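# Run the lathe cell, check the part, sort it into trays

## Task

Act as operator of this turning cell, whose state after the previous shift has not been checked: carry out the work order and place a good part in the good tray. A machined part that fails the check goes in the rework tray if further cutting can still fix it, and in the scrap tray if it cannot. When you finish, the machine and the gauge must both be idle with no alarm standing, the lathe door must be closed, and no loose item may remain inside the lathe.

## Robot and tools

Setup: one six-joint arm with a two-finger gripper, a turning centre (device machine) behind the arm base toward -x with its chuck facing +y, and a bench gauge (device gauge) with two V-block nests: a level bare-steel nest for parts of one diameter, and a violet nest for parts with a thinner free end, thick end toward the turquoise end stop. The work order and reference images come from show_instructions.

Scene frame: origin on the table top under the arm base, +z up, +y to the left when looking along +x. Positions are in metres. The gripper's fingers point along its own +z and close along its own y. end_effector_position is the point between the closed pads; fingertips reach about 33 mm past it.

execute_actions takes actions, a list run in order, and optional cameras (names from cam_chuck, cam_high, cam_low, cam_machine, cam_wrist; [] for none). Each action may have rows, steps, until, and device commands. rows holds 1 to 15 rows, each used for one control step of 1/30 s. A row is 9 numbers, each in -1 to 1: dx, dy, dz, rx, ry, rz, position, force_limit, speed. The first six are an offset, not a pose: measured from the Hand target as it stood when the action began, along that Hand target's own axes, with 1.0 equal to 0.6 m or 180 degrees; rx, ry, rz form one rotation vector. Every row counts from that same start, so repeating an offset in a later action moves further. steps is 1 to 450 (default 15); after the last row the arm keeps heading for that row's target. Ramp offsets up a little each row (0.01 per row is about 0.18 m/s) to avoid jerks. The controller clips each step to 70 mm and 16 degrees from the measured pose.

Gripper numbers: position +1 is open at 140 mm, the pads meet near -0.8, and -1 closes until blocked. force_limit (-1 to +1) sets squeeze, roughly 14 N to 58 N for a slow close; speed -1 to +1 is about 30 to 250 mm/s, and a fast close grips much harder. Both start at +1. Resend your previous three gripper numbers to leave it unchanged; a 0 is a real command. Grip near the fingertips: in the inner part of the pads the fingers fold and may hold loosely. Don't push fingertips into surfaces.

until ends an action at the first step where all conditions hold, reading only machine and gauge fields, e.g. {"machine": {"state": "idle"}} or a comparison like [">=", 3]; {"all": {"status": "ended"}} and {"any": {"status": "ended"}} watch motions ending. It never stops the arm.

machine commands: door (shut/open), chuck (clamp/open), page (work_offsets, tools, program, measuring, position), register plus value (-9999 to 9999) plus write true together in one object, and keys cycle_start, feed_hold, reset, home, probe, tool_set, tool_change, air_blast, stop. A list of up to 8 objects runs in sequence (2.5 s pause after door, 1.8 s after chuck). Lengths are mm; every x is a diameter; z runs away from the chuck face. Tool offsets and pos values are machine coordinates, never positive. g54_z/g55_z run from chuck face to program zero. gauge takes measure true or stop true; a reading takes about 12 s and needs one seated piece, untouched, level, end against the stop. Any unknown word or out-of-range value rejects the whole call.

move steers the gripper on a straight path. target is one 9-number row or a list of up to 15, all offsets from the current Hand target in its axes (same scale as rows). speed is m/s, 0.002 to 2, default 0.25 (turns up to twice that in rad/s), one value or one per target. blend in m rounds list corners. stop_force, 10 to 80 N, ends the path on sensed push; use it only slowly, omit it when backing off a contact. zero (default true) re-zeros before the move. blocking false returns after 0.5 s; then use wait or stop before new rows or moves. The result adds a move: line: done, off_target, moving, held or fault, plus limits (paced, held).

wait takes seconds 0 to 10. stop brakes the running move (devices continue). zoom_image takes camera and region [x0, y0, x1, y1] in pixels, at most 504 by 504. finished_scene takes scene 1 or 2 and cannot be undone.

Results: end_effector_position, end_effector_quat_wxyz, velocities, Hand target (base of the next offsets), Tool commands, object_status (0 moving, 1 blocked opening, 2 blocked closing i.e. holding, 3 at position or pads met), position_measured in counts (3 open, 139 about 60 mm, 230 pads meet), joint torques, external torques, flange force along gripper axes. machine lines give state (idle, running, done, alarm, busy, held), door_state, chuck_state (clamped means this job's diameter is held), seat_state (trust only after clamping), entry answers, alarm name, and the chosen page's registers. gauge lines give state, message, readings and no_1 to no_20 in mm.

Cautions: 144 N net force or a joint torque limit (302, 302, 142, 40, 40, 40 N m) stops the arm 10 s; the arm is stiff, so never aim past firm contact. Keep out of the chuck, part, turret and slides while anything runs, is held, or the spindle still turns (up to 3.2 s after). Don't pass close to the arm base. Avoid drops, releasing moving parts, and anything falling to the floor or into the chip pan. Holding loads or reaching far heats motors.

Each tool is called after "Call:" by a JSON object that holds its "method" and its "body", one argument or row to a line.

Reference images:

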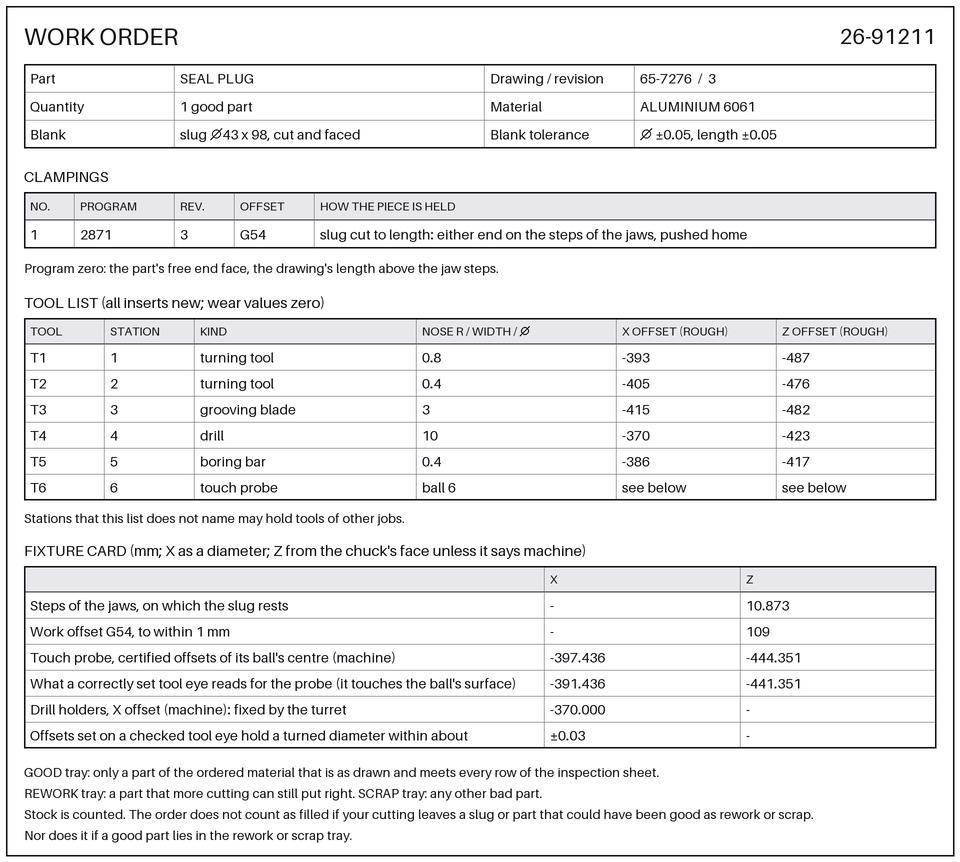

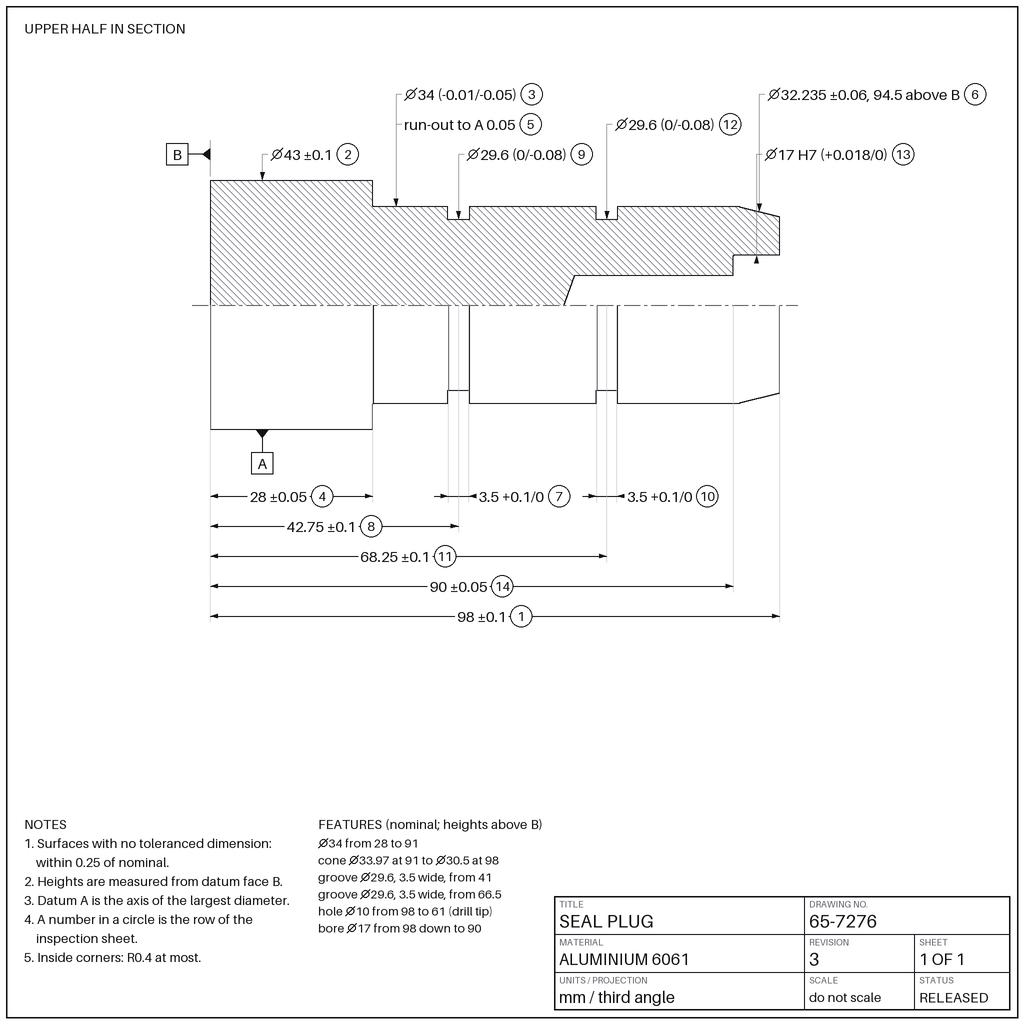

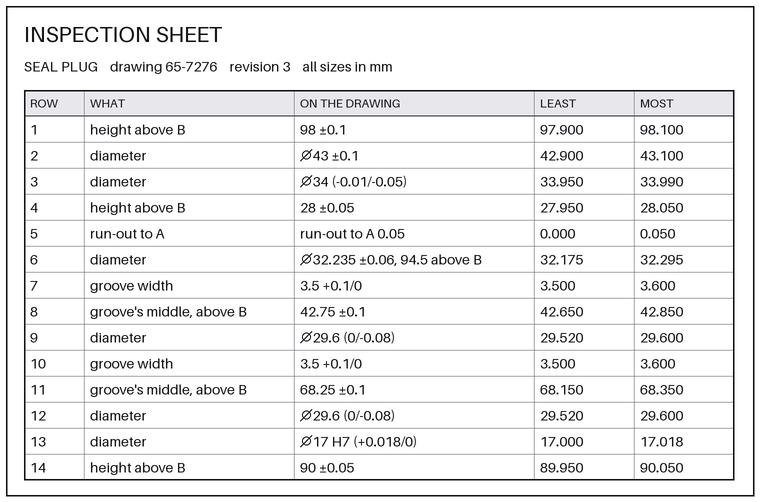

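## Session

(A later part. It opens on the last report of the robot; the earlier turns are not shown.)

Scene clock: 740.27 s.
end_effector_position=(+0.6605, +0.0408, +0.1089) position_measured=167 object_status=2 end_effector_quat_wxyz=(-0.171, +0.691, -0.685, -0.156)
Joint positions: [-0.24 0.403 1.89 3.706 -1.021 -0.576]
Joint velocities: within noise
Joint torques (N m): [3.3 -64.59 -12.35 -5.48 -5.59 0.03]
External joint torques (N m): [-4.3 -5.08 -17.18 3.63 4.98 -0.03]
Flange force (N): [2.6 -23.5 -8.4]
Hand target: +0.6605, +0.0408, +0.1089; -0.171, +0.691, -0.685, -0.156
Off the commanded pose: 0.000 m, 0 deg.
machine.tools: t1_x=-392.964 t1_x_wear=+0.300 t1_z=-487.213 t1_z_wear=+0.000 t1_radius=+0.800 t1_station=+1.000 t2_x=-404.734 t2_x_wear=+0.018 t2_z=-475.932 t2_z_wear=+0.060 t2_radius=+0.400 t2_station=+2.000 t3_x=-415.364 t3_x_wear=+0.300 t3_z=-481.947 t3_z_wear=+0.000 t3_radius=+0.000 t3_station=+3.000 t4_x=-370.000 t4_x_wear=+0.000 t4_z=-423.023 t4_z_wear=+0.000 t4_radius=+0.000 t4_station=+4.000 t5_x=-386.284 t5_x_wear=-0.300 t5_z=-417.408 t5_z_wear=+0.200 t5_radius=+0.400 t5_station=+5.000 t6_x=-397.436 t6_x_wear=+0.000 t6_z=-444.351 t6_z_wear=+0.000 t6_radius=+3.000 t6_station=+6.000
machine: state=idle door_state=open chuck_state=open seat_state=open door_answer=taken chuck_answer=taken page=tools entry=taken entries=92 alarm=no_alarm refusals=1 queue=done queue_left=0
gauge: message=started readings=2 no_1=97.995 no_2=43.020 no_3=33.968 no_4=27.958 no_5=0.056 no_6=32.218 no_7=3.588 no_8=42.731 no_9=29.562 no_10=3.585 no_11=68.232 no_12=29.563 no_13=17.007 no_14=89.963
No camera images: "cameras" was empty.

Call:
{"method": "move", "body": {
  "target": [0.0, -0.0010, -0.0002, 0, 0, 0, -1, -1, -1],
  "speed": 0.01,
  "cameras": []
}}

Call:
{"method": "execute_actions", "body": {
  "actions": [
    {"rows":[[0,0,0,0,0,0,-0.98,0,-1]],"steps":45}
  ],
  "cameras": []
}}

Call:
{"method": "move", "body": {
  "target": [-0.0225, 0.0, -0.0445, 0, 0, 0, -0.98, 0, -1],
  "speed": 0.04,
  "cameras": ["cam_wrist"]
}}

Scene clock: 741.33 s.
end_effector_position=(+0.6611, +0.0407, +0.1090) position_measured=167 object_status=2 end_effector_quat_wxyz=(-0.171, +0.691, -0.685, -0.156)
Joint positions: [-0.24 0.404 1.888 3.706 -1.022 -0.576]
Joint velocities: within noise
Joint torques (N m): [1.7 -69.71 -23.45 -2.92 -1.49 -0.2]
External joint torques (N m): [-2.66 0 -6.08 1.06 0.89 0.2]
Flange force (N): [3.4 -10.8 -3.8]
Hand target: +0.6611, +0.0407, +0.1090; -0.171, +0.691, -0.685, -0.156
Off the commanded pose: 0.000 m, 0 deg.
machine.tools: t1_x=-392.964 t1_x_wear=+0.300 t1_z=-487.213 t1_z_wear=+0.000 t1_radius=+0.800 t1_station=+1.000 t2_x=-404.734 t2_x_wear=+0.018 t2_z=-475.932 t2_z_wear=+0.060 t2_radius=+0.400 t2_station=+2.000 t3_x=-415.364 t3_x_wear=+0.300 t3_z=-481.947 t3_z_wear=+0.000 t3_radius=+0.000 t3_station=+3.000 t4_x=-370.000 t4_x_wear=+0.000 t4_z=-423.023 t4_z_wear=+0.000 t4_radius=+0.000 t4_station=+4.000 t5_x=-386.284 t5_x_wear=-0.300 t5_z=-417.408 t5_z_wear=+0.200 t5_radius=+0.400 t5_station=+5.000 t6_x=-397.436 t6_x_wear=+0.000 t6_z=-444.351 t6_z_wear=+0.000 t6_radius=+3.000 t6_station=+6.000
machine: state=idle door_state=open chuck_state=open seat_state=open door_answer=taken chuck_answer=taken page=tools entry=taken entries=92 alarm=no_alarm refusals=1 queue=done queue_left=0
gauge: message=started readings=2 no_1=97.995 no_2=43.020 no_3=33.968 no_4=27.958 no_5=0.056 no_6=32.218 no_7=3.588 no_8=42.731 no_9=29.562 no_10=3.585 no_11=68.232 no_12=29.563 no_13=17.007 no_14=89.963
move: done
No camera images: "cameras" was empty.

Scene clock: 743.03 s.
end_effector_position=(+0.6611, +0.0407, +0.1090) position_measured=169 object_status=2 end_effector_quat_wxyz=(-0.171, +0.691, -0.685, -0.156)
Joint positions: [-0.24 0.404 1.888 3.706 -1.021 -0.576]
Joint velocities: within noise
Joint torques (N m): [6.18 -60.34 -19.63 -2.42 -0.39 -0.14]
External joint torques (N m): [-7.18 -9.36 -9.88 0.57 -0.21 0.13]
Flange force (N): [2.7 -5.9 -20.1]
Hand target: +0.6611, +0.0407, +0.1090; -0.171, +0.691, -0.685, -0.156
Off the commanded pose: 0.000 m, 0 deg.
machine.tools: t1_x=-392.964 t1_x_wear=+0.300 t1_z=-487.213 t1_z_wear=+0.000 t1_radius=+0.800 t1_station=+1.000 t2_x=-404.734 t2_x_wear=+0.018 t2_z=-475.932 t2_z_wear=+0.060 t2_radius=+0.400 t2_station=+2.000 t3_x=-415.364 t3_x_wear=+0.300 t3_z=-481.947 t3_z_wear=+0.000 t3_radius=+0.000 t3_station=+3.000 t4_x=-370.000 t4_x_wear=+0.000 t4_z=-423.023 t4_z_wear=+0.000 t4_radius=+0.000 t4_station=+4.000 t5_x=-386.284 t5_x_wear=-0.300 t5_z=-417.408 t5_z_wear=+0.200 t5_radius=+0.400 t5_station=+5.000 t6_x=-397.436 t6_x_wear=+0.000 t6_z=-444.351 t6_z_wear=+0.000 t6_radius=+3.000 t6_station=+6.000
machine: state=idle door_state=open chuck_state=open seat_state=open door_answer=taken chuck_answer=taken page=tools entry=taken entries=92 alarm=no_alarm refusals=1 queue=done queue_left=0
gauge: message=started readings=2 no_1=97.995 no_2=43.020 no_3=33.968 no_4=27.958 no_5=0.056 no_6=32.218 no_7=3.588 no_8=42.731 no_9=29.562 no_10=3.585 no_11=68.232 no_12=29.563 no_13=17.007 no_14=89.963
No camera images: "cameras" was empty.

Scene clock: 744.03 s.
end_effector_position=(+0.6604, +0.0408, +0.1389) position_measured=169 object_status=2 end_effector_quat_wxyz=(-0.171, +0.691, -0.685, -0.156)
Joint positions: [-0.241 0.371 1.87 3.69 -1.066 -0.545]
Joint velocities: within noise
Joint torques (N m): [0.77 -73.73 -32.58 -1.52 0.07 -0.24]
External joint torques (N m): [-1.65 5.67 1.53 -0.44 -0.65 0.24]
Flange force (N): [5.8 -4.2 3.4]
Hand target: +0.6604, +0.0408, +0.1389; -0.171, +0.691, -0.685, -0.156
Off the commanded pose: 0.000 m, 0 deg.
machine.tools: t1_x=-392.964 t1_x_wear=+0.300 t1_z=-487.213 t1_z_wear=+0.000 t1_radius=+0.800 t1_station=+1.000 t2_x=-404.734 t2_x_wear=+0.018 t2_z=-475.932 t2_z_wear=+0.060 t2_radius=+0.400 t2_station=+2.000 t3_x=-415.364 t3_x_wear=+0.300 t3_z=-481.947 t3_z_wear=+0.000 t3_radius=+0.000 t3_station=+3.000 t4_x=-370.000 t4_x_wear=+0.000 t4_z=-423.023 t4_z_wear=+0.000 t4_radius=+0.000 t4_station=+4.000 t5_x=-386.284 t5_x_wear=-0.300 t5_z=-417.408 t5_z_wear=+0.200 t5_radius=+0.400 t5_station=+5.000 t6_x=-397.436 t6_x_wear=+0.000 t6_z=-444.351 t6_z_wear=+0.000 t6_radius=+3.000 t6_station=+6.000
machine: state=idle door_state=open chuck_state=open seat_state=open door_answer=taken chuck_answer=taken page=tools entry=taken entries=92 alarm=no_alarm refusals=1 queue=done queue_left=0
gauge: message=started readings=2 no_1=97.995 no_2=43.020 no_3=33.968 no_4=27.958 no_5=0.056 no_6=32.218 no_7=3.588 no_8=42.731 no_9=29.562 no_10=3.585 no_11=68.232 no_12=29.563 no_13=17.007 no_14=89.963
move: done
Images, in order (width x height): cam_wrist 672x504.

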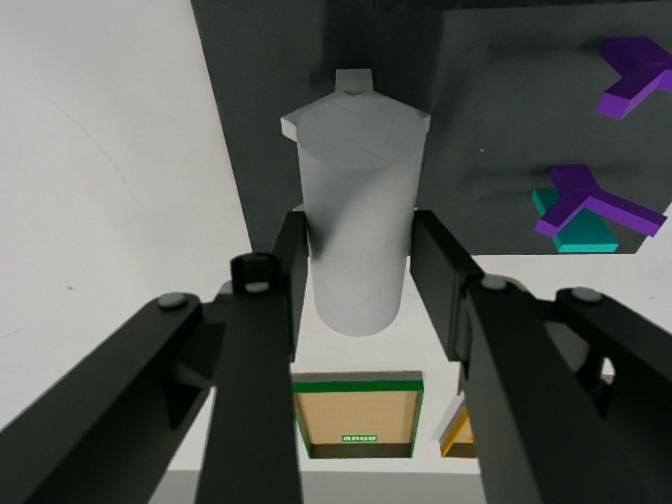

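Call:
{"method": "move", "body": {
  "target": [
    [-0.0783,0.0918,-0.3770,0,0,0,-0.98,0,-1],
    [0.2053,0.5021,-0.8471,0.0964,0.3855,0.3860,-0.98,0,-1]
  ],
  "speed": 0.35,
  "blend": [0.05, 0],
  "cameras": []
}}

Call:
{"method": "move", "body": {
  "target": [0.5357,0.1825,0.3818,0.0964,0.3855,0.3860,-0.98,0,-1],
  "speed": 0.35,
  "cameras": []
}}

Call:
{"method": "execute_actions", "body": {
  "actions": [
    {"machine":[{"door":"shut"},{"air_blast":true}],"steps":300,"until":{"machine":{"queue":"done"}}},
    {"steps":150,"until":{"machine":{"state":"idle"}}},
    {"machine":{"door":"open"},"steps":200,"until":{"machine":{"door_state":"open"}}}
  ],
  "cameras": ["cam_chuck"]
}}

Scene clock: 747.97 s.
end_effector_position=(+0.3510, -0.2987, +0.5304) position_measured=169 object_status=2 end_effector_quat_wxyz=(-0.245, -0.141, +0.921, -0.267)
Joint positions: [-0.34 -0.108 1.762 2.44 -1.69 0.927]
Joint velocities: within noise
Joint torques (N m): [1.04 -33.62 -42.88 -5.81 0.21 -0.27]
External joint torques (N m): [-1.53 3.84 1.7 0.8 -0.71 0.25]
Flange force (N): [-3.8 -2.1 2.2]
Hand target: +0.3510, -0.2987, +0.5304; -0.245, -0.141, +0.921, -0.267
Off the commanded pose: 0.000 m, 0 deg.
machine.tools: t1_x=-392.964 t1_x_wear=+0.300 t1_z=-487.213 t1_z_wear=+0.000 t1_radius=+0.800 t1_station=+1.000 t2_x=-404.734 t2_x_wear=+0.018 t2_z=-475.932 t2_z_wear=+0.060 t2_radius=+0.400 t2_station=+2.000 t3_x=-415.364 t3_x_wear=+0.300 t3_z=-481.947 t3_z_wear=+0.000 t3_radius=+0.000 t3_station=+3.000 t4_x=-370.000 t4_x_wear=+0.000 t4_z=-423.023 t4_z_wear=+0.000 t4_radius=+0.000 t4_station=+4.000 t5_x=-386.284 t5_x_wear=-0.300 t5_z=-417.408 t5_z_wear=+0.200 t5_radius=+0.400 t5_station=+5.000 t6_x=-397.436 t6_x_wear=+0.000 t6_z=-444.351 t6_z_wear=+0.000 t6_radius=+3.000 t6_station=+6.000
machine: state=idle door_state=open chuck_state=open seat_state=open door_answer=taken chuck_answer=taken page=tools entry=taken entries=92 alarm=no_alarm refusals=1 queue=done queue_left=0
gauge: message=started readings=2 no_1=97.995 no_2=43.020 no_3=33.968 no_4=27.958 no_5=0.056 no_6=32.218 no_7=3.588 no_8=42.731 no_9=29.562 no_10=3.585 no_11=68.232 no_12=29.563 no_13=17.007 no_14=89.963
move: done
No camera images: "cameras" was empty.

Scene clock: 750.90 s.
end_effector_position=(-0.0480, -0.3790, +0.4844) position_measured=169 object_status=2 end_effector_quat_wxyz=(+0.487, -0.510, -0.503, +0.500)
Joint positions: [-1.021 0.047 2.168 1.952 -1.991 2.309]
Joint velocities: within noise
Joint torques (N m): [2.12 -41.57 -35.24 -4.03 -1.84 -0.34]
External joint torques (N m): [-2.82 3.55 0.9 0.94 0.03 0.29]
Flange force (N): [-5.5 6.5 1.5]
Hand target: -0.0480, -0.3790, +0.4844; +0.487, -0.510, -0.503, +0.500
Off the commanded pose: 0.000 m, 0 deg.
machine.tools: t1_x=-392.964 t1_x_wear=+0.300 t1_z=-487.213 t1_z_wear=+0.000 t1_radius=+0.800 t1_station=+1.000 t2_x=-404.734 t2_x_wear=+0.018 t2_z=-475.932 t2_z_wear=+0.060 t2_radius=+0.400 t2_station=+2.000 t3_x=-415.364 t3_x_wear=+0.300 t3_z=-481.947 t3_z_wear=+0.000 t3_radius=+0.000 t3_station=+3.000 t4_x=-370.000 t4_x_wear=+0.000 t4_z=-423.023 t4_z_wear=+0.000 t4_radius=+0.000 t4_station=+4.000 t5_x=-386.284 t5_x_wear=-0.300 t5_z=-417.408 t5_z_wear=+0.200 t5_radius=+0.400 t5_station=+5.000 t6_x=-397.436 t6_x_wear=+0.000 t6_z=-444.351 t6_z_wear=+0.000 t6_radius=+3.000 t6_station=+6.000
machine: state=idle door_state=open chuck_state=open seat_state=open door_answer=taken chuck_answer=taken page=tools entry=taken entries=92 alarm=no_alarm refusals=1 queue=done queue_left=0
gauge: message=started readings=2 no_1=97.995 no_2=43.020 no_3=33.968 no_4=27.958 no_5=0.056 no_6=32.218 no_7=3.588 no_8=42.731 no_9=29.562 no_10=3.585 no_11=68.232 no_12=29.563 no_13=17.007 no_14=89.963
move: done
No camera images: "cameras" was empty.

Scene clock: 757.77 s.
end_effector_position=(-0.0480, -0.3790, +0.4844) position_measured=169 object_status=2 end_effector_quat_wxyz=(+0.487, -0.510, -0.503, +0.500)
Joint positions: [-1.021 0.047 2.168 1.952 -1.991 2.309]
Joint velocities: within noise
Joint torques (N m): [1.1 -41.04 -35.06 -3.99 -1.77 -0.25]
External joint torques (N m): [-1.69 2.94 0.66 0.88 -0.04 0.2]
External joint torques at the end of the 1st action: [-1.25 3.33 0.66 0.97 0.06 0.24]
External joint torques at the end of the 2nd action: [-1.31 3.22 0.76 0.95 0.01 0.25]
Flange force (N): [-3.8 5.3 -0.2]
Flange force at the end of the 1st action (N): [-3.8 6.1 -1.3]
Flange force at the end of the 2nd action (N): [-3.5 6.0 -1.1]
Hand target: -0.0480, -0.3790, +0.4844; +0.487, -0.510, -0.503, +0.500
Tool commands: gripper/position=-0.98 gripper/force_limit=+0.0 gripper/speed=-1.0
Off the commanded pose: 0.000 m, 0 deg.
machine.tools: t1_x=-392.964 t1_x_wear=+0.300 t1_z=-487.213 t1_z_wear=+0.000 t1_radius=+0.800 t1_station=+1.000 t2_x=-404.734 t2_x_wear=+0.018 t2_z=-475.932 t2_z_wear=+0.060 t2_radius=+0.400 t2_station=+2.000 t3_x=-415.364 t3_x_wear=+0.300 t3_z=-481.947 t3_z_wear=+0.000 t3_radius=+0.000 t3_station=+3.000 t4_x=-370.000 t4_x_wear=+0.000 t4_z=-423.023 t4_z_wear=+0.000 t4_radius=+0.000 t4_station=+4.000 t5_x=-386.284 t5_x_wear=-0.300 t5_z=-417.408 t5_z_wear=+0.200 t5_radius=+0.400 t5_station=+5.000 t6_x=-397.436 t6_x_wear=+0.000 t6_z=-444.351 t6_z_wear=+0.000 t6_radius=+3.000 t6_station=+6.000
machine: state=idle door_state=open chuck_state=open seat_state=open door_answer=taken chuck_answer=taken page=tools entry=taken entries=93 alarm=no_alarm refusals=1 queue=running queue_left=0
gauge: message=started readings=2 no_1=97.995 no_2=43.020 no_3=33.968 no_4=27.958 no_5=0.056 no_6=32.218 no_7=3.588 no_8=42.731 no_9=29.562 no_10=3.585 no_11=68.232 no_12=29.563 no_13=17.007 no_14=89.963
Images, in order (width x height): cam_chuck 672x504.

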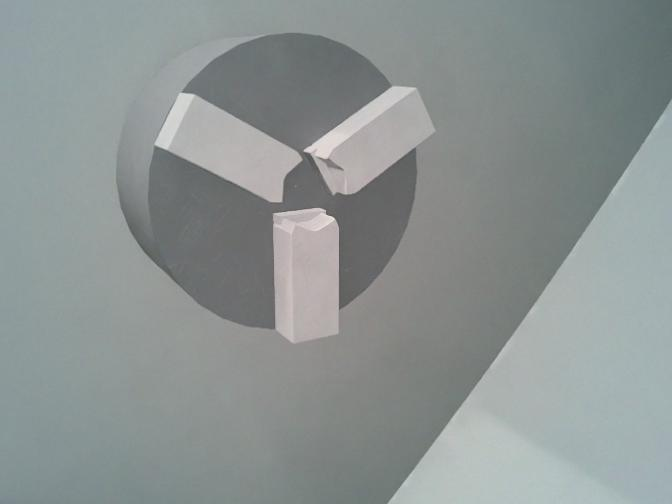

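Call:
{"method": "move", "body": {
  "target": [
    [-0.016,0.051,0.170,0,0,0,-0.98,0,-1],
    [0.0868,0.0903,0.5039,0,0,0,-0.98,0,-1],
    [0.2229,0.1478,0.7548,0,0,0,-0.98,0,-1],
    [0.3923,0.2234,0.9226,0,-0.1384,0,-0.98,0,-1]
  ],
  "speed": 0.25,
  "blend": [0.04,0.05,0.04,0],
  "cameras": []
}}

Scene clock: 761.93 s.
end_effector_position=(-0.5994, -0.1500, +0.3317) position_measured=169 object_status=2 end_effector_quat_wxyz=(-0.367, +0.390, +0.596, -0.598)
Joint positions: [-3.231 0.037 2.592 -0.583 -1.109 3.43]
Joint velocities: within noise
Joint torques (N m): [2.21 -28.62 -22.95 2.77 -3.01 -0.32]
External joint torques (N m): [-1.87 4.06 2.18 -0.37 0.36 0.27]
Flange force (N): [7.9 10.5 -1.1]
Hand target: -0.5994, -0.1500, +0.3317; -0.367, +0.390, +0.596, -0.598
Off the commanded pose: 0.000 m, 0 deg.
machine.tools: t1_x=-392.964 t1_x_wear=+0.300 t1_z=-487.213 t1_z_wear=+0.000 t1_radius=+0.800 t1_station=+1.000 t2_x=-404.734 t2_x_wear=+0.018 t2_z=-475.932 t2_z_wear=+0.060 t2_radius=+0.400 t2_station=+2.000 t3_x=-415.364 t3_x_wear=+0.300 t3_z=-481.947 t3_z_wear=+0.000 t3_radius=+0.000 t3_station=+3.000 t4_x=-370.000 t4_x_wear=+0.000 t4_z=-423.023 t4_z_wear=+0.000 t4_radius=+0.000 t4_station=+4.000 t5_x=-386.284 t5_x_wear=-0.300 t5_z=-417.408 t5_z_wear=+0.200 t5_radius=+0.400 t5_station=+5.000 t6_x=-397.436 t6_x_wear=+0.000 t6_z=-444.351 t6_z_wear=+0.000 t6_radius=+3.000 t6_station=+6.000
machine: state=idle door_state=open chuck_state=open seat_state=open door_answer=taken chuck_answer=taken page=tools entry=taken entries=93 alarm=no_alarm refusals=1 queue=done queue_left=0
gauge: message=started readings=2 no_1=97.995 no_2=43.020 no_3=33.968 no_4=27.958 no_5=0.056 no_6=32.218 no_7=3.588 no_8=42.731 no_9=29.562 no_10=3.585 no_11=68.232 no_12=29.563 no_13=17.007 no_14=89.963
move: done
No camera images: "cameras" was empty.

Call:
{"method": "move", "body": {
  "target": [
    [0.1629,0.0394,0.2193,0,0,0,-0.98,0,-1],
    [0.092,0.0408,0.2527,0,0,0,-0.98,0,-1]
  ],
  "speed": [0.15,0.06],
  "cameras": ["cam_wrist"]
}}

Call:
{"method": "zoom_image", "body": {
  "camera": "cam_wrist",
  "region": [220, 180, 480, 400]
}}

Scene clock: 764.50 s.
end_effector_position=(-0.7594, -0.1653, +0.3034) position_measured=169 object_status=2 end_effector_quat_wxyz=(-0.367, +0.390, +0.596, -0.598)
Joint positions: [-3.173 0.304 2.327 -0.519 -1.096 3.401]
Joint velocities: within noise
Joint torques (N m): [2.84 -57.09 -23.05 2.55 -3.03 -0.35]
External joint torques (N m): [-2.21 5.5 2.04 -0.15 0.36 0.3]
Flange force (N): [5.9 10.2 0.3]
Hand target: -0.7594, -0.1653, +0.3034; -0.367, +0.390, +0.596, -0.598
Off the commanded pose: 0.000 m, 0 deg.
machine.tools: t1_x=-392.964 t1_x_wear=+0.300 t1_z=-487.213 t1_z_wear=+0.000 t1_radius=+0.800 t1_station=+1.000 t2_x=-404.734 t2_x_wear=+0.018 t2_z=-475.932 t2_z_wear=+0.060 t2_radius=+0.400 t2_station=+2.000 t3_x=-415.364 t3_x_wear=+0.300 t3_z=-481.947 t3_z_wear=+0.000 t3_radius=+0.000 t3_station=+3.000 t4_x=-370.000 t4_x_wear=+0.000 t4_z=-423.023 t4_z_wear=+0.000 t4_radius=+0.000 t4_station=+4.000 t5_x=-386.284 t5_x_wear=-0.300 t5_z=-417.408 t5_z_wear=+0.200 t5_radius=+0.400 t5_station=+5.000 t6_x=-397.436 t6_x_wear=+0.000 t6_z=-444.351 t6_z_wear=+0.000 t6_radius=+3.000 t6_station=+6.000
machine: state=idle door_state=open chuck_state=open seat_state=open door_answer=taken chuck_answer=taken page=tools entry=taken entries=93 alarm=no_alarm refusals=1 queue=done queue_left=0
gauge: message=started readings=2 no_1=97.995 no_2=43.020 no_3=33.968 no_4=27.958 no_5=0.056 no_6=32.218 no_7=3.588 no_8=42.731 no_9=29.562 no_10=3.585 no_11=68.232 no_12=29.563 no_13=17.007 no_14=89.963
move: done
Images, in order (width x height): cam_wrist 672x504.

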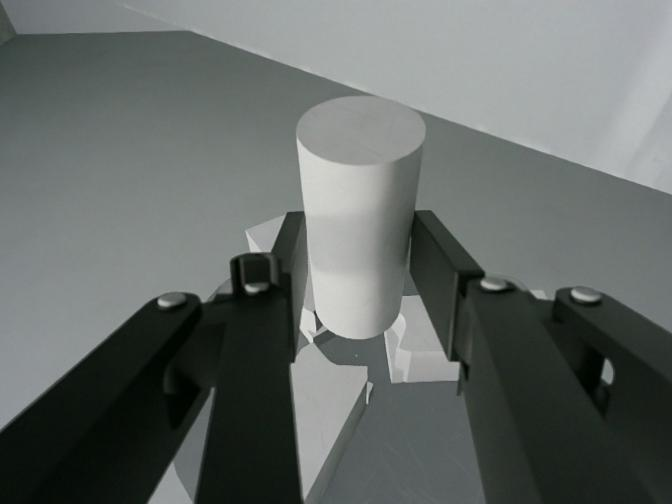

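Scaled by 1.938 from the camera's 672x504 image, which has a finer 960x720 frame.

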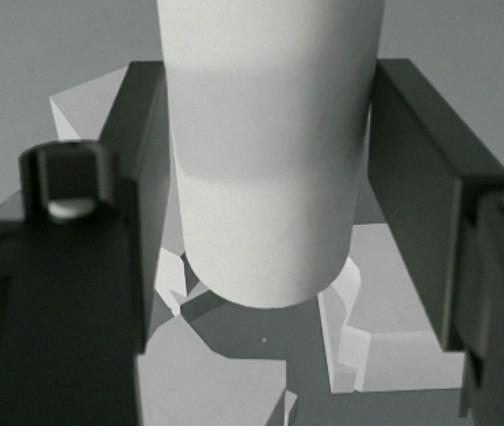

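Call:
{"method": "move", "body": {
  "target": [-0.0678,0.0014,0.032,0,0,0,-0.98,0,-1],
  "speed": 0.02,
  "stop_force": 12,
  "cameras": ["cam_wrist"]
}}

Scene clock: 766.53 s.
end_effector_position=(-0.7595, -0.1824, +0.3034) position_measured=169 object_status=2 end_effector_quat_wxyz=(-0.367, +0.390, +0.596, -0.598)
Joint positions: [-3.135 0.306 2.325 -0.477 -1.086 3.383]
Joint velocities: within noise
Joint torques (N m): [20.7 -53.41 -26.47 -3.76 -3.49 -0.52]
External joint torques (N m): [-20.01 1.51 5.27 6.15 0.81 0.48]
Flange force (N): [23.7 6.4 -19.5]
Hand target: -0.7595, -0.1824, +0.3034; -0.367, +0.390, +0.596, -0.598 (not the last commanded pose)
Off the commanded pose: 0.028 m, 0 deg.
machine.tools: t1_x=-392.964 t1_x_wear=+0.300 t1_z=-487.213 t1_z_wear=+0.000 t1_radius=+0.800 t1_station=+1.000 t2_x=-404.734 t2_x_wear=+0.018 t2_z=-475.932 t2_z_wear=+0.060 t2_radius=+0.400 t2_station=+2.000 t3_x=-415.364 t3_x_wear=+0.300 t3_z=-481.947 t3_z_wear=+0.000 t3_radius=+0.000 t3_station=+3.000 t4_x=-370.000 t4_x_wear=+0.000 t4_z=-423.023 t4_z_wear=+0.000 t4_radius=+0.000 t4_station=+4.000 t5_x=-386.284 t5_x_wear=-0.300 t5_z=-417.408 t5_z_wear=+0.200 t5_radius=+0.400 t5_station=+5.000 t6_x=-397.436 t6_x_wear=+0.000 t6_z=-444.351 t6_z_wear=+0.000 t6_radius=+3.000 t6_station=+6.000
machine: state=idle door_state=open chuck_state=open seat_state=open door_answer=taken chuck_answer=taken page=tools entry=taken entries=93 alarm=no_alarm refusals=1 queue=done queue_left=0
gauge: message=started readings=2 no_1=97.995 no_2=43.020 no_3=33.968 no_4=27.958 no_5=0.056 no_6=32.218 no_7=3.588 no_8=42.731 no_9=29.562 no_10=3.585 no_11=68.232 no_12=29.563 no_13=17.007 no_14=89.963
move: contact
Images, in order (width x height): cam_wrist 672x504.

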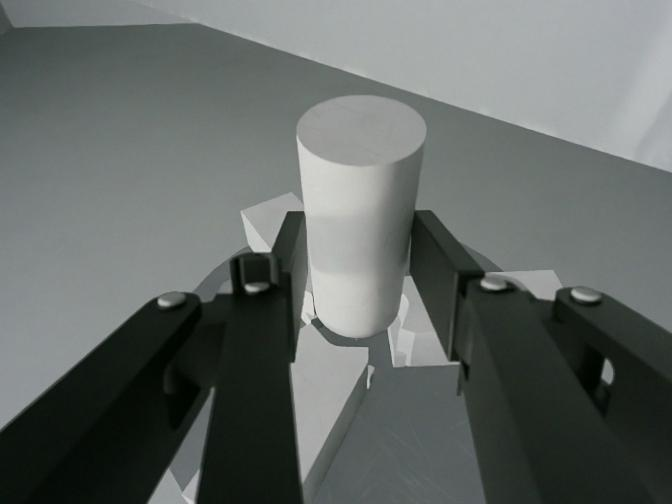

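Call:
{"method": "move", "body": {
  "target": [0.006,-0.0001,-0.0028,0,-0.007,0,-0.98,0,-1],
  "speed": 0.03,
  "cameras": []
}}

Call:
{"method": "move", "body": {
  "target": [-0.0447,0.0009,0.0225,0,0,0,-0.98,0,-1],
  "speed": 0.015,
  "stop_force": 11,
  "cameras": ["cam_wrist"]
}}

Scene clock: 768.40 s.
end_effector_position=(-0.7595, -0.1784, +0.3034) position_measured=169 object_status=2 end_effector_quat_wxyz=(-0.361, +0.383, +0.600, -0.602)
Joint positions: [-3.158 0.308 2.321 -0.527 -1.096 3.406]
Joint velocities: within noise
Joint torques (N m): [2.74 -57.93 -23.27 2.63 -3.11 -0.33]
External joint torques (N m): [-2.04 5.88 2.26 -0.24 0.44 0.29]
Flange force (N): [5.7 10.7 0.5]
Hand target: -0.7595, -0.1784, +0.3034; -0.361, +0.383, +0.600, -0.602
Off the commanded pose: 0.000 m, 0 deg.
machine.tools: t1_x=-392.964 t1_x_wear=+0.300 t1_z=-487.213 t1_z_wear=+0.000 t1_radius=+0.800 t1_station=+1.000 t2_x=-404.734 t2_x_wear=+0.018 t2_z=-475.932 t2_z_wear=+0.060 t2_radius=+0.400 t2_station=+2.000 t3_x=-415.364 t3_x_wear=+0.300 t3_z=-481.947 t3_z_wear=+0.000 t3_radius=+0.000 t3_station=+3.000 t4_x=-370.000 t4_x_wear=+0.000 t4_z=-423.023 t4_z_wear=+0.000 t4_radius=+0.000 t4_station=+4.000 t5_x=-386.284 t5_x_wear=-0.300 t5_z=-417.408 t5_z_wear=+0.200 t5_radius=+0.400 t5_station=+5.000 t6_x=-397.436 t6_x_wear=+0.000 t6_z=-444.351 t6_z_wear=+0.000 t6_radius=+3.000 t6_station=+6.000
machine: state=idle door_state=open chuck_state=open seat_state=open door_answer=taken chuck_answer=taken page=tools entry=taken entries=93 alarm=no_alarm refusals=1 queue=done queue_left=0
gauge: message=started readings=2 no_1=97.995 no_2=43.020 no_3=33.968 no_4=27.958 no_5=0.056 no_6=32.218 no_7=3.588 no_8=42.731 no_9=29.562 no_10=3.585 no_11=68.232 no_12=29.563 no_13=17.007 no_14=89.963
move: done
No camera images: "cameras" was empty.

Scene clock: 770.43 s.
end_effector_position=(-0.7597, -0.1974, +0.3034) position_measured=169 object_status=2 end_effector_quat_wxyz=(-0.361, +0.384, +0.600, -0.602)
Joint positions: [-3.117 0.311 2.318 -0.481 -1.085 3.387]
Joint velocities: within noise
Joint torques (N m): [20.63 -59.85 -21.48 -3.94 -5.08 -0.27]
External joint torques (N m): [-19.98 7.37 0.19 6.34 2.4 0.22]
Flange force (N): [27.7 12.2 -3.2]
Hand target: -0.7597, -0.1974, +0.3034; -0.361, +0.384, +0.600, -0.602 (not the last commanded pose)
Off the commanded pose: 0.011 m, 0 deg.
machine.tools: t1_x=-392.964 t1_x_wear=+0.300 t1_z=-487.213 t1_z_wear=+0.000 t1_radius=+0.800 t1_station=+1.000 t2_x=-404.734 t2_x_wear=+0.018 t2_z=-475.932 t2_z_wear=+0.060 t2_radius=+0.400 t2_station=+2.000 t3_x=-415.364 t3_x_wear=+0.300 t3_z=-481.947 t3_z_wear=+0.000 t3_radius=+0.000 t3_station=+3.000 t4_x=-370.000 t4_x_wear=+0.000 t4_z=-423.023 t4_z_wear=+0.000 t4_radius=+0.000 t4_station=+4.000 t5_x=-386.284 t5_x_wear=-0.300 t5_z=-417.408 t5_z_wear=+0.200 t5_radius=+0.400 t5_station=+5.000 t6_x=-397.436 t6_x_wear=+0.000 t6_z=-444.351 t6_z_wear=+0.000 t6_radius=+3.000 t6_station=+6.000
machine: state=idle door_state=open chuck_state=open seat_state=open door_answer=taken chuck_answer=taken page=tools entry=taken entries=93 alarm=no_alarm refusals=1 queue=done queue_left=0
gauge: message=started readings=2 no_1=97.995 no_2=43.020 no_3=33.968 no_4=27.958 no_5=0.056 no_6=32.218 no_7=3.588 no_8=42.731 no_9=29.562 no_10=3.585 no_11=68.232 no_12=29.563 no_13=17.007 no_14=89.963
move: contact
Images, in order (width x height): cam_wrist 672x504.

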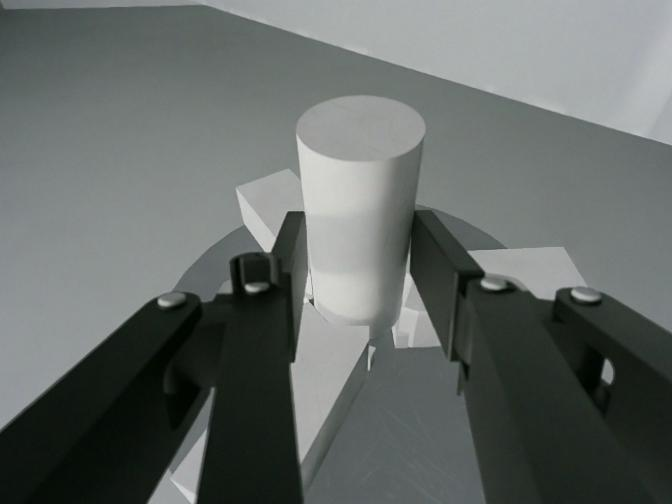

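Call:
{"method": "execute_actions", "body": {
  "actions": [
    {"machine":{"chuck":"clamp"},"steps":90,"until":{"machine":{"chuck_state":["!=","between"]}}},
    {"steps":20}
  ],
  "cameras": ["cam_wrist"]
}}

Scene clock: 771.60 s.
end_effector_position=(-0.7596, -0.1974, +0.3034) position_measured=169 object_status=2 end_effector_quat_wxyz=(-0.361, +0.384, +0.600, -0.602)
Joint positions: [-3.117 0.311 2.318 -0.481 -1.085 3.387]
Joint velocities: within noise
Joint torques (N m): [12.9 -44.49 -26.62 -0.7 0.85 -0.15]
External joint torques (N m): [-12.28 -7.97 5.3 3.1 -3.53 0.11]
External joint torques at the end of the 1st action: [-19.8 6.56 0.64 6.26 2.36 0.24]
Flange force (N): [11.8 -3.8 -28.6]
Flange force at the end of the 1st action (N): [26.9 10.9 -4.7]
Hand target: -0.7597, -0.1974, +0.3034; -0.361, +0.384, +0.600, -0.602 (not the last commanded pose)
Tool commands: gripper/position=-0.98 gripper/force_limit=+0.0 gripper/speed=-1.0
Off the commanded pose: 0.011 m, 0 deg.
machine.tools: t1_x=-392.964 t1_x_wear=+0.300 t1_z=-487.213 t1_z_wear=+0.000 t1_radius=+0.800 t1_station=+1.000 t2_x=-404.734 t2_x_wear=+0.018 t2_z=-475.932 t2_z_wear=+0.060 t2_radius=+0.400 t2_station=+2.000 t3_x=-415.364 t3_x_wear=+0.300 t3_z=-481.947 t3_z_wear=+0.000 t3_radius=+0.000 t3_station=+3.000 t4_x=-370.000 t4_x_wear=+0.000 t4_z=-423.023 t4_z_wear=+0.000 t4_radius=+0.000 t4_station=+4.000 t5_x=-386.284 t5_x_wear=-0.300 t5_z=-417.408 t5_z_wear=+0.200 t5_radius=+0.400 t5_station=+5.000 t6_x=-397.436 t6_x_wear=+0.000 t6_z=-444.351 t6_z_wear=+0.000 t6_radius=+3.000 t6_station=+6.000
machine: state=idle door_state=open chuck_state=clamped seat_state=home door_answer=taken chuck_answer=taken page=tools entry=taken entries=93 alarm=no_alarm refusals=1 queue=running queue_left=0
gauge: message=started readings=2 no_1=97.995 no_2=43.020 no_3=33.968 no_4=27.958 no_5=0.056 no_6=32.218 no_7=3.588 no_8=42.731 no_9=29.562 no_10=3.585 no_11=68.232 no_12=29.563 no_13=17.007 no_14=89.963
Images, in order (width x height): cam_wrist 672x504.

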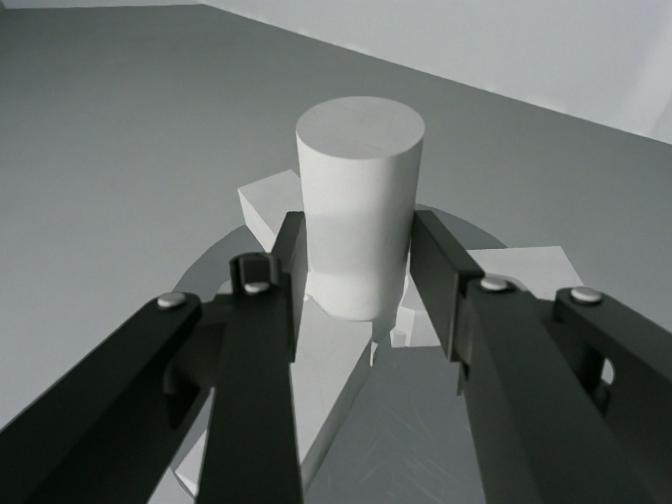

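Call:
{"method": "execute_actions", "body": {
  "actions": [
    {"rows":[[0,0,0,0,0,0,-0.5,0,-1]],"steps":45},
    {"rows":[[0,0,0,0,0,0,-1,-1,-1]],"steps":75}
  ],
  "cameras": []
}}

Scene clock: 776.00 s.
end_effector_position=(-0.7597, -0.1974, +0.3034) position_measured=169 object_status=2 end_effector_quat_wxyz=(-0.361, +0.384, +0.600, -0.602)
Joint positions: [-3.117 0.311 2.318 -0.481 -1.085 3.387]
Joint velocities: within noise
Joint torques (N m): [12.91 -43.38 -28.94 -0.28 1.16 -0.24]
External joint torques (N m): [-12.26 -9.11 7.61 2.69 -3.84 0.2]
External joint torques at the end of the 1st action: [-12.02 -9.12 7.56 2.74 -3.88 0.09]
Flange force (N): [11.0 -4.6 -34.3]
Flange force at the end of the 1st action (N): [10.4 -4.4 -34.0]
Hand target: -0.7597, -0.1974, +0.3034; -0.361, +0.384, +0.600, -0.602
Off the commanded pose: 0.000 m, 0 deg.
machine.tools: t1_x=-392.964 t1_x_wear=+0.300 t1_z=-487.213 t1_z_wear=+0.000 t1_radius=+0.800 t1_station=+1.000 t2_x=-404.734 t2_x_wear=+0.018 t2_z=-475.932 t2_z_wear=+0.060 t2_radius=+0.400 t2_station=+2.000 t3_x=-415.364 t3_x_wear=+0.300 t3_z=-481.947 t3_z_wear=+0.000 t3_radius=+0.000 t3_station=+3.000 t4_x=-370.000 t4_x_wear=+0.000 t4_z=-423.023 t4_z_wear=+0.000 t4_radius=+0.000 t4_station=+4.000 t5_x=-386.284 t5_x_wear=-0.300 t5_z=-417.408 t5_z_wear=+0.200 t5_radius=+0.400 t5_station=+5.000 t6_x=-397.436 t6_x_wear=+0.000 t6_z=-444.351 t6_z_wear=+0.000 t6_radius=+3.000 t6_station=+6.000
machine: state=idle door_state=open chuck_state=clamped seat_state=home door_answer=taken chuck_answer=taken page=tools entry=taken entries=93 alarm=no_alarm refusals=1 queue=done queue_left=0
gauge: message=started readings=2 no_1=97.995 no_2=43.020 no_3=33.968 no_4=27.958 no_5=0.056 no_6=32.218 no_7=3.588 no_8=42.731 no_9=29.562 no_10=3.585 no_11=68.232 no_12=29.563 no_13=17.007 no_14=89.963
No camera images: "cameras" was empty.

Call:
{"method": "execute_actions", "body": {
  "actions": [
    {"rows":[[0,0,0,0,0,0,-0.1,-1,-1]],"steps":60},
    {"rows":[[0,0,0,0,0,0,-1,-1,-1]],"steps":75}
  ],
  "cameras": []
}}

Scene clock: 781.00 s.
end_effector_position=(-0.7597, -0.1974, +0.3034) position_measured=167 object_status=2 end_effector_quat_wxyz=(-0.361, +0.384, +0.600, -0.602)
Joint positions: [-3.117 0.311 2.318 -0.481 -1.085 3.387]
Joint velocities: within noise
Joint torques (N m): [3.7 -48.22 -20.81 1.87 0.92 -0.27]
External joint torques (N m): [-3.02 -4.29 -0.49 0.53 -3.59 0.22]
External joint torques at the end of the 1st action: [-1.68 2.97 0 0.06 -0.83 0.26]
Flange force (N): [4.5 -0.9 -8.8]
Flange force at the end of the 1st action (N): [4.9 7.0 1.0]
Hand target: -0.7597, -0.1974, +0.3034; -0.361, +0.384, +0.600, -0.602
Off the commanded pose: 0.000 m, 0 deg.
machine.tools: t1_x=-392.964 t1_x_wear=+0.300 t1_z=-487.213 t1_z_wear=+0.000 t1_radius=+0.800 t1_station=+1.000 t2_x=-404.734 t2_x_wear=+0.018 t2_z=-475.932 t2_z_wear=+0.060 t2_radius=+0.400 t2_station=+2.000 t3_x=-415.364 t3_x_wear=+0.300 t3_z=-481.947 t3_z_wear=+0.000 t3_radius=+0.000 t3_station=+3.000 t4_x=-370.000 t4_x_wear=+0.000 t4_z=-423.023 t4_z_wear=+0.000 t4_radius=+0.000 t4_station=+4.000 t5_x=-386.284 t5_x_wear=-0.300 t5_z=-417.408 t5_z_wear=+0.200 t5_radius=+0.400 t5_station=+5.000 t6_x=-397.436 t6_x_wear=+0.000 t6_z=-444.351 t6_z_wear=+0.000 t6_radius=+3.000 t6_station=+6.000
machine: state=idle door_state=open chuck_state=clamped seat_state=home door_answer=taken chuck_answer=taken page=tools entry=taken entries=93 alarm=no_alarm refusals=1 queue=done queue_left=0
gauge: message=started readings=2 no_1=97.995 no_2=43.020 no_3=33.968 no_4=27.958 no_5=0.056 no_6=32.218 no_7=3.588 no_8=42.731 no_9=29.562 no_10=3.585 no_11=68.232 no_12=29.563 no_13=17.007 no_14=89.963
No camera images: "cameras" was empty.

Call:
{"method": "move", "body": {
  "target": [0,-0.0005,-0.0002,0,0,0,-1,-1,-1],
  "speed": 0.01,
  "cameras": []
}}

Call:
{"method": "execute_actions", "body": {
  "actions": [
    {"machine":{"chuck":"open"},"steps":60,"until":{"machine":{"chuck_state":"open"}}},
    {"steps":10}
  ],
  "cameras": []
}}

Call:
{"method": "move", "body": {
  "target": [-0.0149,0.0003,0.0075,0,0,0,-1,-1,-1],
  "speed": 0.006,
  "stop_force": 10,
  "cameras": []
}}

Call:
{"method": "execute_actions", "body": {
  "actions": [
    {"machine":{"chuck":"clamp"},"steps":90,"until":{"machine":{"chuck_state":["!=","between"]}}},
    {"steps":20}
  ],
  "cameras": ["cam_wrist"]
}}

Scene clock: 782.00 s.
end_effector_position=(-0.7596, -0.1974, +0.3037) position_measured=167 object_status=2 end_effector_quat_wxyz=(-0.361, +0.384, +0.600, -0.602)
Joint positions: [-3.117 0.31 2.318 -0.482 -1.085 3.387]
Joint velocities: within noise
Joint torques (N m): [2.58 -53.24 -20.89 2.44 -0.88 -0.32]
External joint torques (N m): [-1.92 0.76 -0.45 -0.03 -1.8 0.27]
Flange force (N): [5.2 4.6 -1.6]
Hand target: -0.7596, -0.1974, +0.3037; -0.361, +0.384, +0.600, -0.602
Off the commanded pose: 0.000 m, 0 deg.
machine.tools: t1_x=-392.964 t1_x_wear=+0.300 t1_z=-487.213 t1_z_wear=+0.000 t1_radius=+0.800 t1_station=+1.000 t2_x=-404.734 t2_x_wear=+0.018 t2_z=-475.932 t2_z_wear=+0.060 t2_radius=+0.400 t2_station=+2.000 t3_x=-415.364 t3_x_wear=+0.300 t3_z=-481.947 t3_z_wear=+0.000 t3_radius=+0.000 t3_station=+3.000 t4_x=-370.000 t4_x_wear=+0.000 t4_z=-423.023 t4_z_wear=+0.000 t4_radius=+0.000 t4_station=+4.000 t5_x=-386.284 t5_x_wear=-0.300 t5_z=-417.408 t5_z_wear=+0.200 t5_radius=+0.400 t5_station=+5.000 t6_x=-397.436 t6_x_wear=+0.000 t6_z=-444.351 t6_z_wear=+0.000 t6_radius=+3.000 t6_station=+6.000
machine: state=idle door_state=open chuck_state=clamped seat_state=home door_answer=taken chuck_answer=taken page=tools entry=taken entries=93 alarm=no_alarm refusals=1 queue=done queue_left=0
gauge: message=started readings=2 no_1=97.995 no_2=43.020 no_3=33.968 no_4=27.958 no_5=0.056 no_6=32.218 no_7=3.588 no_8=42.731 no_9=29.562 no_10=3.585 no_11=68.232 no_12=29.563 no_13=17.007 no_14=89.963
move: done
No camera images: "cameras" was empty.

Scene clock: 783.17 s.
end_effector_position=(-0.7596, -0.1974, +0.3037) position_measured=167 object_status=2 end_effector_quat_wxyz=(-0.361, +0.384, +0.600, -0.602)
Joint positions: [-3.117 0.31 2.318 -0.482 -1.085 3.387]
Joint velocities: within noise
Joint torques (N m): [2.25 -58.31 -23.59 2.59 -3.13 -0.3]
External joint torques (N m): [-1.54 5.87 2.27 -0.19 0.45 0.26]
External joint torques at the end of the 1st action: [-1.87 5.62 1.97 -0.18 0.33 0.32]
Flange force (N): [4.6 10.7 1.1]
Flange force at the end of the 1st action (N): [5.4 10.3 1.0]
Hand target: -0.7596, -0.1974, +0.3037; -0.361, +0.384, +0.600, -0.602
Tool commands: gripper/position=-1.0 gripper/force_limit=-1.0 gripper/speed=-1.0
Off the commanded pose: 0.000 m, 0 deg.
machine.tools: t1_x=-392.964 t1_x_wear=+0.300 t1_z=-487.213 t1_z_wear=+0.000 t1_radius=+0.800 t1_station=+1.000 t2_x=-404.734 t2_x_wear=+0.018 t2_z=-475.932 t2_z_wear=+0.060 t2_radius=+0.400 t2_station=+2.000 t3_x=-415.364 t3_x_wear=+0.300 t3_z=-481.947 t3_z_wear=+0.000 t3_radius=+0.000 t3_station=+3.000 t4_x=-370.000 t4_x_wear=+0.000 t4_z=-423.023 t4_z_wear=+0.000 t4_radius=+0.000 t4_station=+4.000 t5_x=-386.284 t5_x_wear=-0.300 t5_z=-417.408 t5_z_wear=+0.200 t5_radius=+0.400 t5_station=+5.000 t6_x=-397.436 t6_x_wear=+0.000 t6_z=-444.351 t6_z_wear=+0.000 t6_radius=+3.000 t6_station=+6.000
machine: state=idle door_state=open chuck_state=open seat_state=home door_answer=taken chuck_answer=taken page=tools entry=taken entries=93 alarm=no_alarm refusals=1 queue=running queue_left=0
gauge: message=started readings=2 no_1=97.995 no_2=43.020 no_3=33.968 no_4=27.958 no_5=0.056 no_6=32.218 no_7=3.588 no_8=42.731 no_9=29.562 no_10=3.585 no_11=68.232 no_12=29.563 no_13=17.007 no_14=89.963
No camera images: "cameras" was empty.

Scene clock: 784.03 s.
end_effector_position=(-0.7596, -0.1980, +0.3038) position_measured=167 object_status=2 end_effector_quat_wxyz=(-0.361, +0.384, +0.600, -0.602)
Joint positions: [-3.115 0.31 2.318 -0.479 -1.084 3.386]
Joint velocities: within noise
Joint torques (N m): [15.08 -57.85 -25.24 -1.7 -4.13 -0.34]
External joint torques (N m): [-14.33 5.34 3.91 4.1 1.44 0.29]
Flange force (N): [18.8 10.7 -9.2]
Hand target: -0.7596, -0.1980, +0.3038; -0.361, +0.384, +0.600, -0.602 (not the last commanded pose)
Off the commanded pose: 0.009 m, 0 deg.
machine.tools: t1_x=-392.964 t1_x_wear=+0.300 t1_z=-487.213 t1_z_wear=+0.000 t1_radius=+0.800 t1_station=+1.000 t2_x=-404.734 t2_x_wear=+0.018 t2_z=-475.932 t2_z_wear=+0.060 t2_radius=+0.400 t2_station=+2.000 t3_x=-415.364 t3_x_wear=+0.300 t3_z=-481.947 t3_z_wear=+0.000 t3_radius=+0.000 t3_station=+3.000 t4_x=-370.000 t4_x_wear=+0.000 t4_z=-423.023 t4_z_wear=+0.000 t4_radius=+0.000 t4_station=+4.000 t5_x=-386.284 t5_x_wear=-0.300 t5_z=-417.408 t5_z_wear=+0.200 t5_radius=+0.400 t5_station=+5.000 t6_x=-397.436 t6_x_wear=+0.000 t6_z=-444.351 t6_z_wear=+0.000 t6_radius=+3.000 t6_station=+6.000
machine: state=idle door_state=open chuck_state=open seat_state=home door_answer=taken chuck_answer=taken page=tools entry=taken entries=93 alarm=no_alarm refusals=1 queue=done queue_left=0
gauge: message=started readings=2 no_1=97.995 no_2=43.020 no_3=33.968 no_4=27.958 no_5=0.056 no_6=32.218 no_7=3.588 no_8=42.731 no_9=29.562 no_10=3.585 no_11=68.232 no_12=29.563 no_13=17.007 no_14=89.963
move: contact
No camera images: "cameras" was empty.

Scene clock: 784.93 s.
end_effector_position=(-0.7596, -0.1980, +0.3038) position_measured=167 object_status=2 end_effector_quat_wxyz=(-0.361, +0.384, +0.600, -0.602)
Joint positions: [-3.115 0.31 2.318 -0.479 -1.084 3.386]
Joint velocities: within noise
Joint torques (N m): [15.61 -51.37 -27.59 -1.67 -2.03 -0.29]
External joint torques (N m): [-14.97 -1.12 6.23 4.07 -0.66 0.25]
External joint torques at the end of the 1st action: [-14.84 6.21 2.4 4.24 1.8 0.25]
Flange force (N): [16.6 4.0 -22.2]
Flange force at the end of the 1st action (N): [20.6 11.1 -5.8]
Hand target: -0.7596, -0.1980, +0.3038; -0.361, +0.384, +0.600, -0.602 (not the last commanded pose)
Tool commands: gripper/position=-1.0 gripper/force_limit=-1.0 gripper/speed=-1.0
Off the commanded pose: 0.009 m, 0 deg.
machine.tools: t1_x=-392.964 t1_x_wear=+0.300 t1_z=-487.213 t1_z_wear=+0.000 t1_radius=+0.800 t1_station=+1.000 t2_x=-404.734 t2_x_wear=+0.018 t2_z=-475.932 t2_z_wear=+0.060 t2_radius=+0.400 t2_station=+2.000 t3_x=-415.364 t3_x_wear=+0.300 t3_z=-481.947 t3_z_wear=+0.000 t3_radius=+0.000 t3_station=+3.000 t4_x=-370.000 t4_x_wear=+0.000 t4_z=-423.023 t4_z_wear=+0.000 t4_radius=+0.000 t4_station=+4.000 t5_x=-386.284 t5_x_wear=-0.300 t5_z=-417.408 t5_z_wear=+0.200 t5_radius=+0.400 t5_station=+5.000 t6_x=-397.436 t6_x_wear=+0.000 t6_z=-444.351 t6_z_wear=+0.000 t6_radius=+3.000 t6_station=+6.000
machine: state=idle door_state=open chuck_state=clamped seat_state=home door_answer=taken chuck_answer=taken page=tools entry=taken entries=93 alarm=no_alarm refusals=1 queue=running queue_left=0
gauge: message=started readings=2 no_1=97.995 no_2=43.020 no_3=33.968 no_4=27.958 no_5=0.056 no_6=32.218 no_7=3.588 no_8=42.731 no_9=29.562 no_10=3.585 no_11=68.232 no_12=29.563 no_13=17.007 no_14=89.963
Images, in order (width x height): cam_wrist 672x504.

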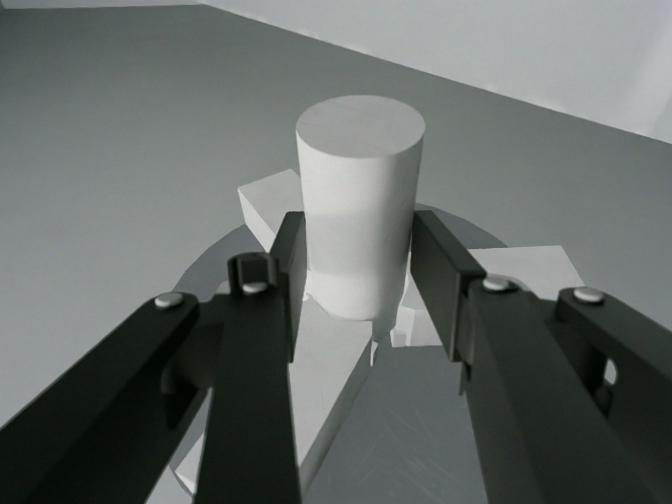

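Call:
{"method": "execute_actions", "body": {
  "actions": [
    {"rows":[[0,0,0,0,0,0,0.1,0,-1]],"steps":70}
  ],
  "cameras": []
}}

Call:
{"method": "move", "body": {
  "target": [0,0,-0.2833,0,0,0,0.1,0,-1],
  "speed": 0.18,
  "cameras": []
}}

Call:
{"method": "move", "body": {
  "target": [
    [-0.0504,-0.0392,0.008,0,0,0,0.1,0,-1],
    [-0.2766,-0.1154,-0.067,0,0.147,0,0.1,0,-1],
    [-0.51,-0.1735,-0.231,0,0.147,0,0.1,0,-1],
    [-0.7505,-0.2138,-0.4844,0,0.147,0,0.1,0,-1]
  ],
  "speed": 0.25,
  "blend": [0.019,0.04,0.05,0],
  "cameras": ["cam_chuck"]
}}

Scene clock: 789.30 s.
end_effector_position=(-0.7596, -0.1980, +0.3038) position_measured=117 object_status=3 end_effector_quat_wxyz=(-0.361, +0.384, +0.600, -0.602)
Joint positions: [-3.115 0.31 2.318 -0.479 -1.084 3.386]
Joint velocities: within noise
Joint torques (N m): [2.45 -55.85 -21.22 2.37 -1.74 -0.4]
External joint torques (N m): [-1.78 3.42 -0.12 0.03 -0.93 0.36]
Flange force (N): [5.5 7.9 1.5]
Hand target: -0.7596, -0.1980, +0.3038; -0.361, +0.384, +0.600, -0.602
Off the commanded pose: 0.000 m, 0 deg.
machine.tools: t1_x=-392.964 t1_x_wear=+0.300 t1_z=-487.213 t1_z_wear=+0.000 t1_radius=+0.800 t1_station=+1.000 t2_x=-404.734 t2_x_wear=+0.018 t2_z=-475.932 t2_z_wear=+0.060 t2_radius=+0.400 t2_station=+2.000 t3_x=-415.364 t3_x_wear=+0.300 t3_z=-481.947 t3_z_wear=+0.000 t3_radius=+0.000 t3_station=+3.000 t4_x=-370.000 t4_x_wear=+0.000 t4_z=-423.023 t4_z_wear=+0.000 t4_radius=+0.000 t4_station=+4.000 t5_x=-386.284 t5_x_wear=-0.300 t5_z=-417.408 t5_z_wear=+0.200 t5_radius=+0.400 t5_station=+5.000 t6_x=-397.436 t6_x_wear=+0.000 t6_z=-444.351 t6_z_wear=+0.000 t6_radius=+3.000 t6_station=+6.000
machine: state=idle door_state=open chuck_state=clamped seat_state=home door_answer=taken chuck_answer=taken page=tools entry=taken entries=93 alarm=no_alarm refusals=1 queue=done queue_left=0
gauge: message=started readings=2 no_1=97.995 no_2=43.020 no_3=33.968 no_4=27.958 no_5=0.056 no_6=32.218 no_7=3.588 no_8=42.731 no_9=29.562 no_10=3.585 no_11=68.232 no_12=29.563 no_13=17.007 no_14=89.963
No camera images: "cameras" was empty.

Scene clock: 790.67 s.
end_effector_position=(-0.6075, -0.1223, +0.3062) position_measured=117 object_status=3 end_effector_quat_wxyz=(-0.361, +0.384, +0.600, -0.602)
Joint positions: [-3.339 0.123 2.589 -0.696 -1.21 3.428]
Joint velocities: within noise
Joint torques (N m): [2.51 -31.5 -17.15 2.04 -1.62 -0.34]
External joint torques (N m): [-2.05 1.85 0.09 0 -1.02 0.29]
Flange force (N): [7.4 7.1 -2.8]
Hand target: -0.6075, -0.1223, +0.3062; -0.361, +0.384, +0.600, -0.602
Off the commanded pose: 0.000 m, 0 deg.
machine.tools: t1_x=-392.964 t1_x_wear=+0.300 t1_z=-487.213 t1_z_wear=+0.000 t1_radius=+0.800 t1_station=+1.000 t2_x=-404.734 t2_x_wear=+0.018 t2_z=-475.932 t2_z_wear=+0.060 t2_radius=+0.400 t2_station=+2.000 t3_x=-415.364 t3_x_wear=+0.300 t3_z=-481.947 t3_z_wear=+0.000 t3_radius=+0.000 t3_station=+3.000 t4_x=-370.000 t4_x_wear=+0.000 t4_z=-423.023 t4_z_wear=+0.000 t4_radius=+0.000 t4_station=+4.000 t5_x=-386.284 t5_x_wear=-0.300 t5_z=-417.408 t5_z_wear=+0.200 t5_radius=+0.400 t5_station=+5.000 t6_x=-397.436 t6_x_wear=+0.000 t6_z=-444.351 t6_z_wear=+0.000 t6_radius=+3.000 t6_station=+6.000
machine: state=idle door_state=open chuck_state=clamped seat_state=home door_answer=taken chuck_answer=taken page=tools entry=taken entries=93 alarm=no_alarm refusals=1 queue=done queue_left=0
gauge: message=started readings=2 no_1=97.995 no_2=43.020 no_3=33.968 no_4=27.958 no_5=0.056 no_6=32.218 no_7=3.588 no_8=42.731 no_9=29.562 no_10=3.585 no_11=68.232 no_12=29.563 no_13=17.007 no_14=89.963
move: done
No camera images: "cameras" was empty.

Scene clock: 793.73 s.
end_effector_position=(-0.1502, -0.3931, +0.4518) position_measured=117 object_status=3 end_effector_quat_wxyz=(+0.488, -0.511, -0.501, +0.499)
Joint positions: [-1.238 0.029 2.263 1.827 -1.812 2.333]
Joint velocities: within noise
Joint torques (N m): [1.16 -36.86 -32.69 -2.6 -0.95 -0.33]
External joint torques (N m): [-1.8 1.96 -0.59 -0.12 -0.9 0.28]
Flange force (N): [-4.6 2.2 0.9]
Hand target: -0.1502, -0.3932, +0.4518; +0.488, -0.511, -0.501, +0.499
Off the commanded pose: 0.000 m, 0 deg.
machine.tools: t1_x=-392.964 t1_x_wear=+0.300 t1_z=-487.213 t1_z_wear=+0.000 t1_radius=+0.800 t1_station=+1.000 t2_x=-404.734 t2_x_wear=+0.018 t2_z=-475.932 t2_z_wear=+0.060 t2_radius=+0.400 t2_station=+2.000 t3_x=-415.364 t3_x_wear=+0.300 t3_z=-481.947 t3_z_wear=+0.000 t3_radius=+0.000 t3_station=+3.000 t4_x=-370.000 t4_x_wear=+0.000 t4_z=-423.023 t4_z_wear=+0.000 t4_radius=+0.000 t4_station=+4.000 t5_x=-386.284 t5_x_wear=-0.300 t5_z=-417.408 t5_z_wear=+0.200 t5_radius=+0.400 t5_station=+5.000 t6_x=-397.436 t6_x_wear=+0.000 t6_z=-444.351 t6_z_wear=+0.000 t6_radius=+3.000 t6_station=+6.000
machine: state=idle door_state=open chuck_state=clamped seat_state=home door_answer=taken chuck_answer=taken page=tools entry=taken entries=93 alarm=no_alarm refusals=1 queue=done queue_left=0
gauge: message=started readings=2 no_1=97.995 no_2=43.020 no_3=33.968 no_4=27.958 no_5=0.056 no_6=32.218 no_7=3.588 no_8=42.731 no_9=29.562 no_10=3.585 no_11=68.232 no_12=29.563 no_13=17.007 no_14=89.963
move: done
Images, in order (width x height): cam_chuck 672x504.

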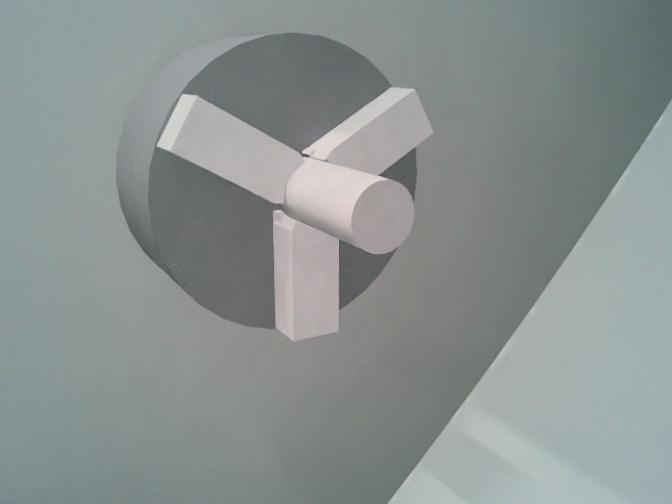

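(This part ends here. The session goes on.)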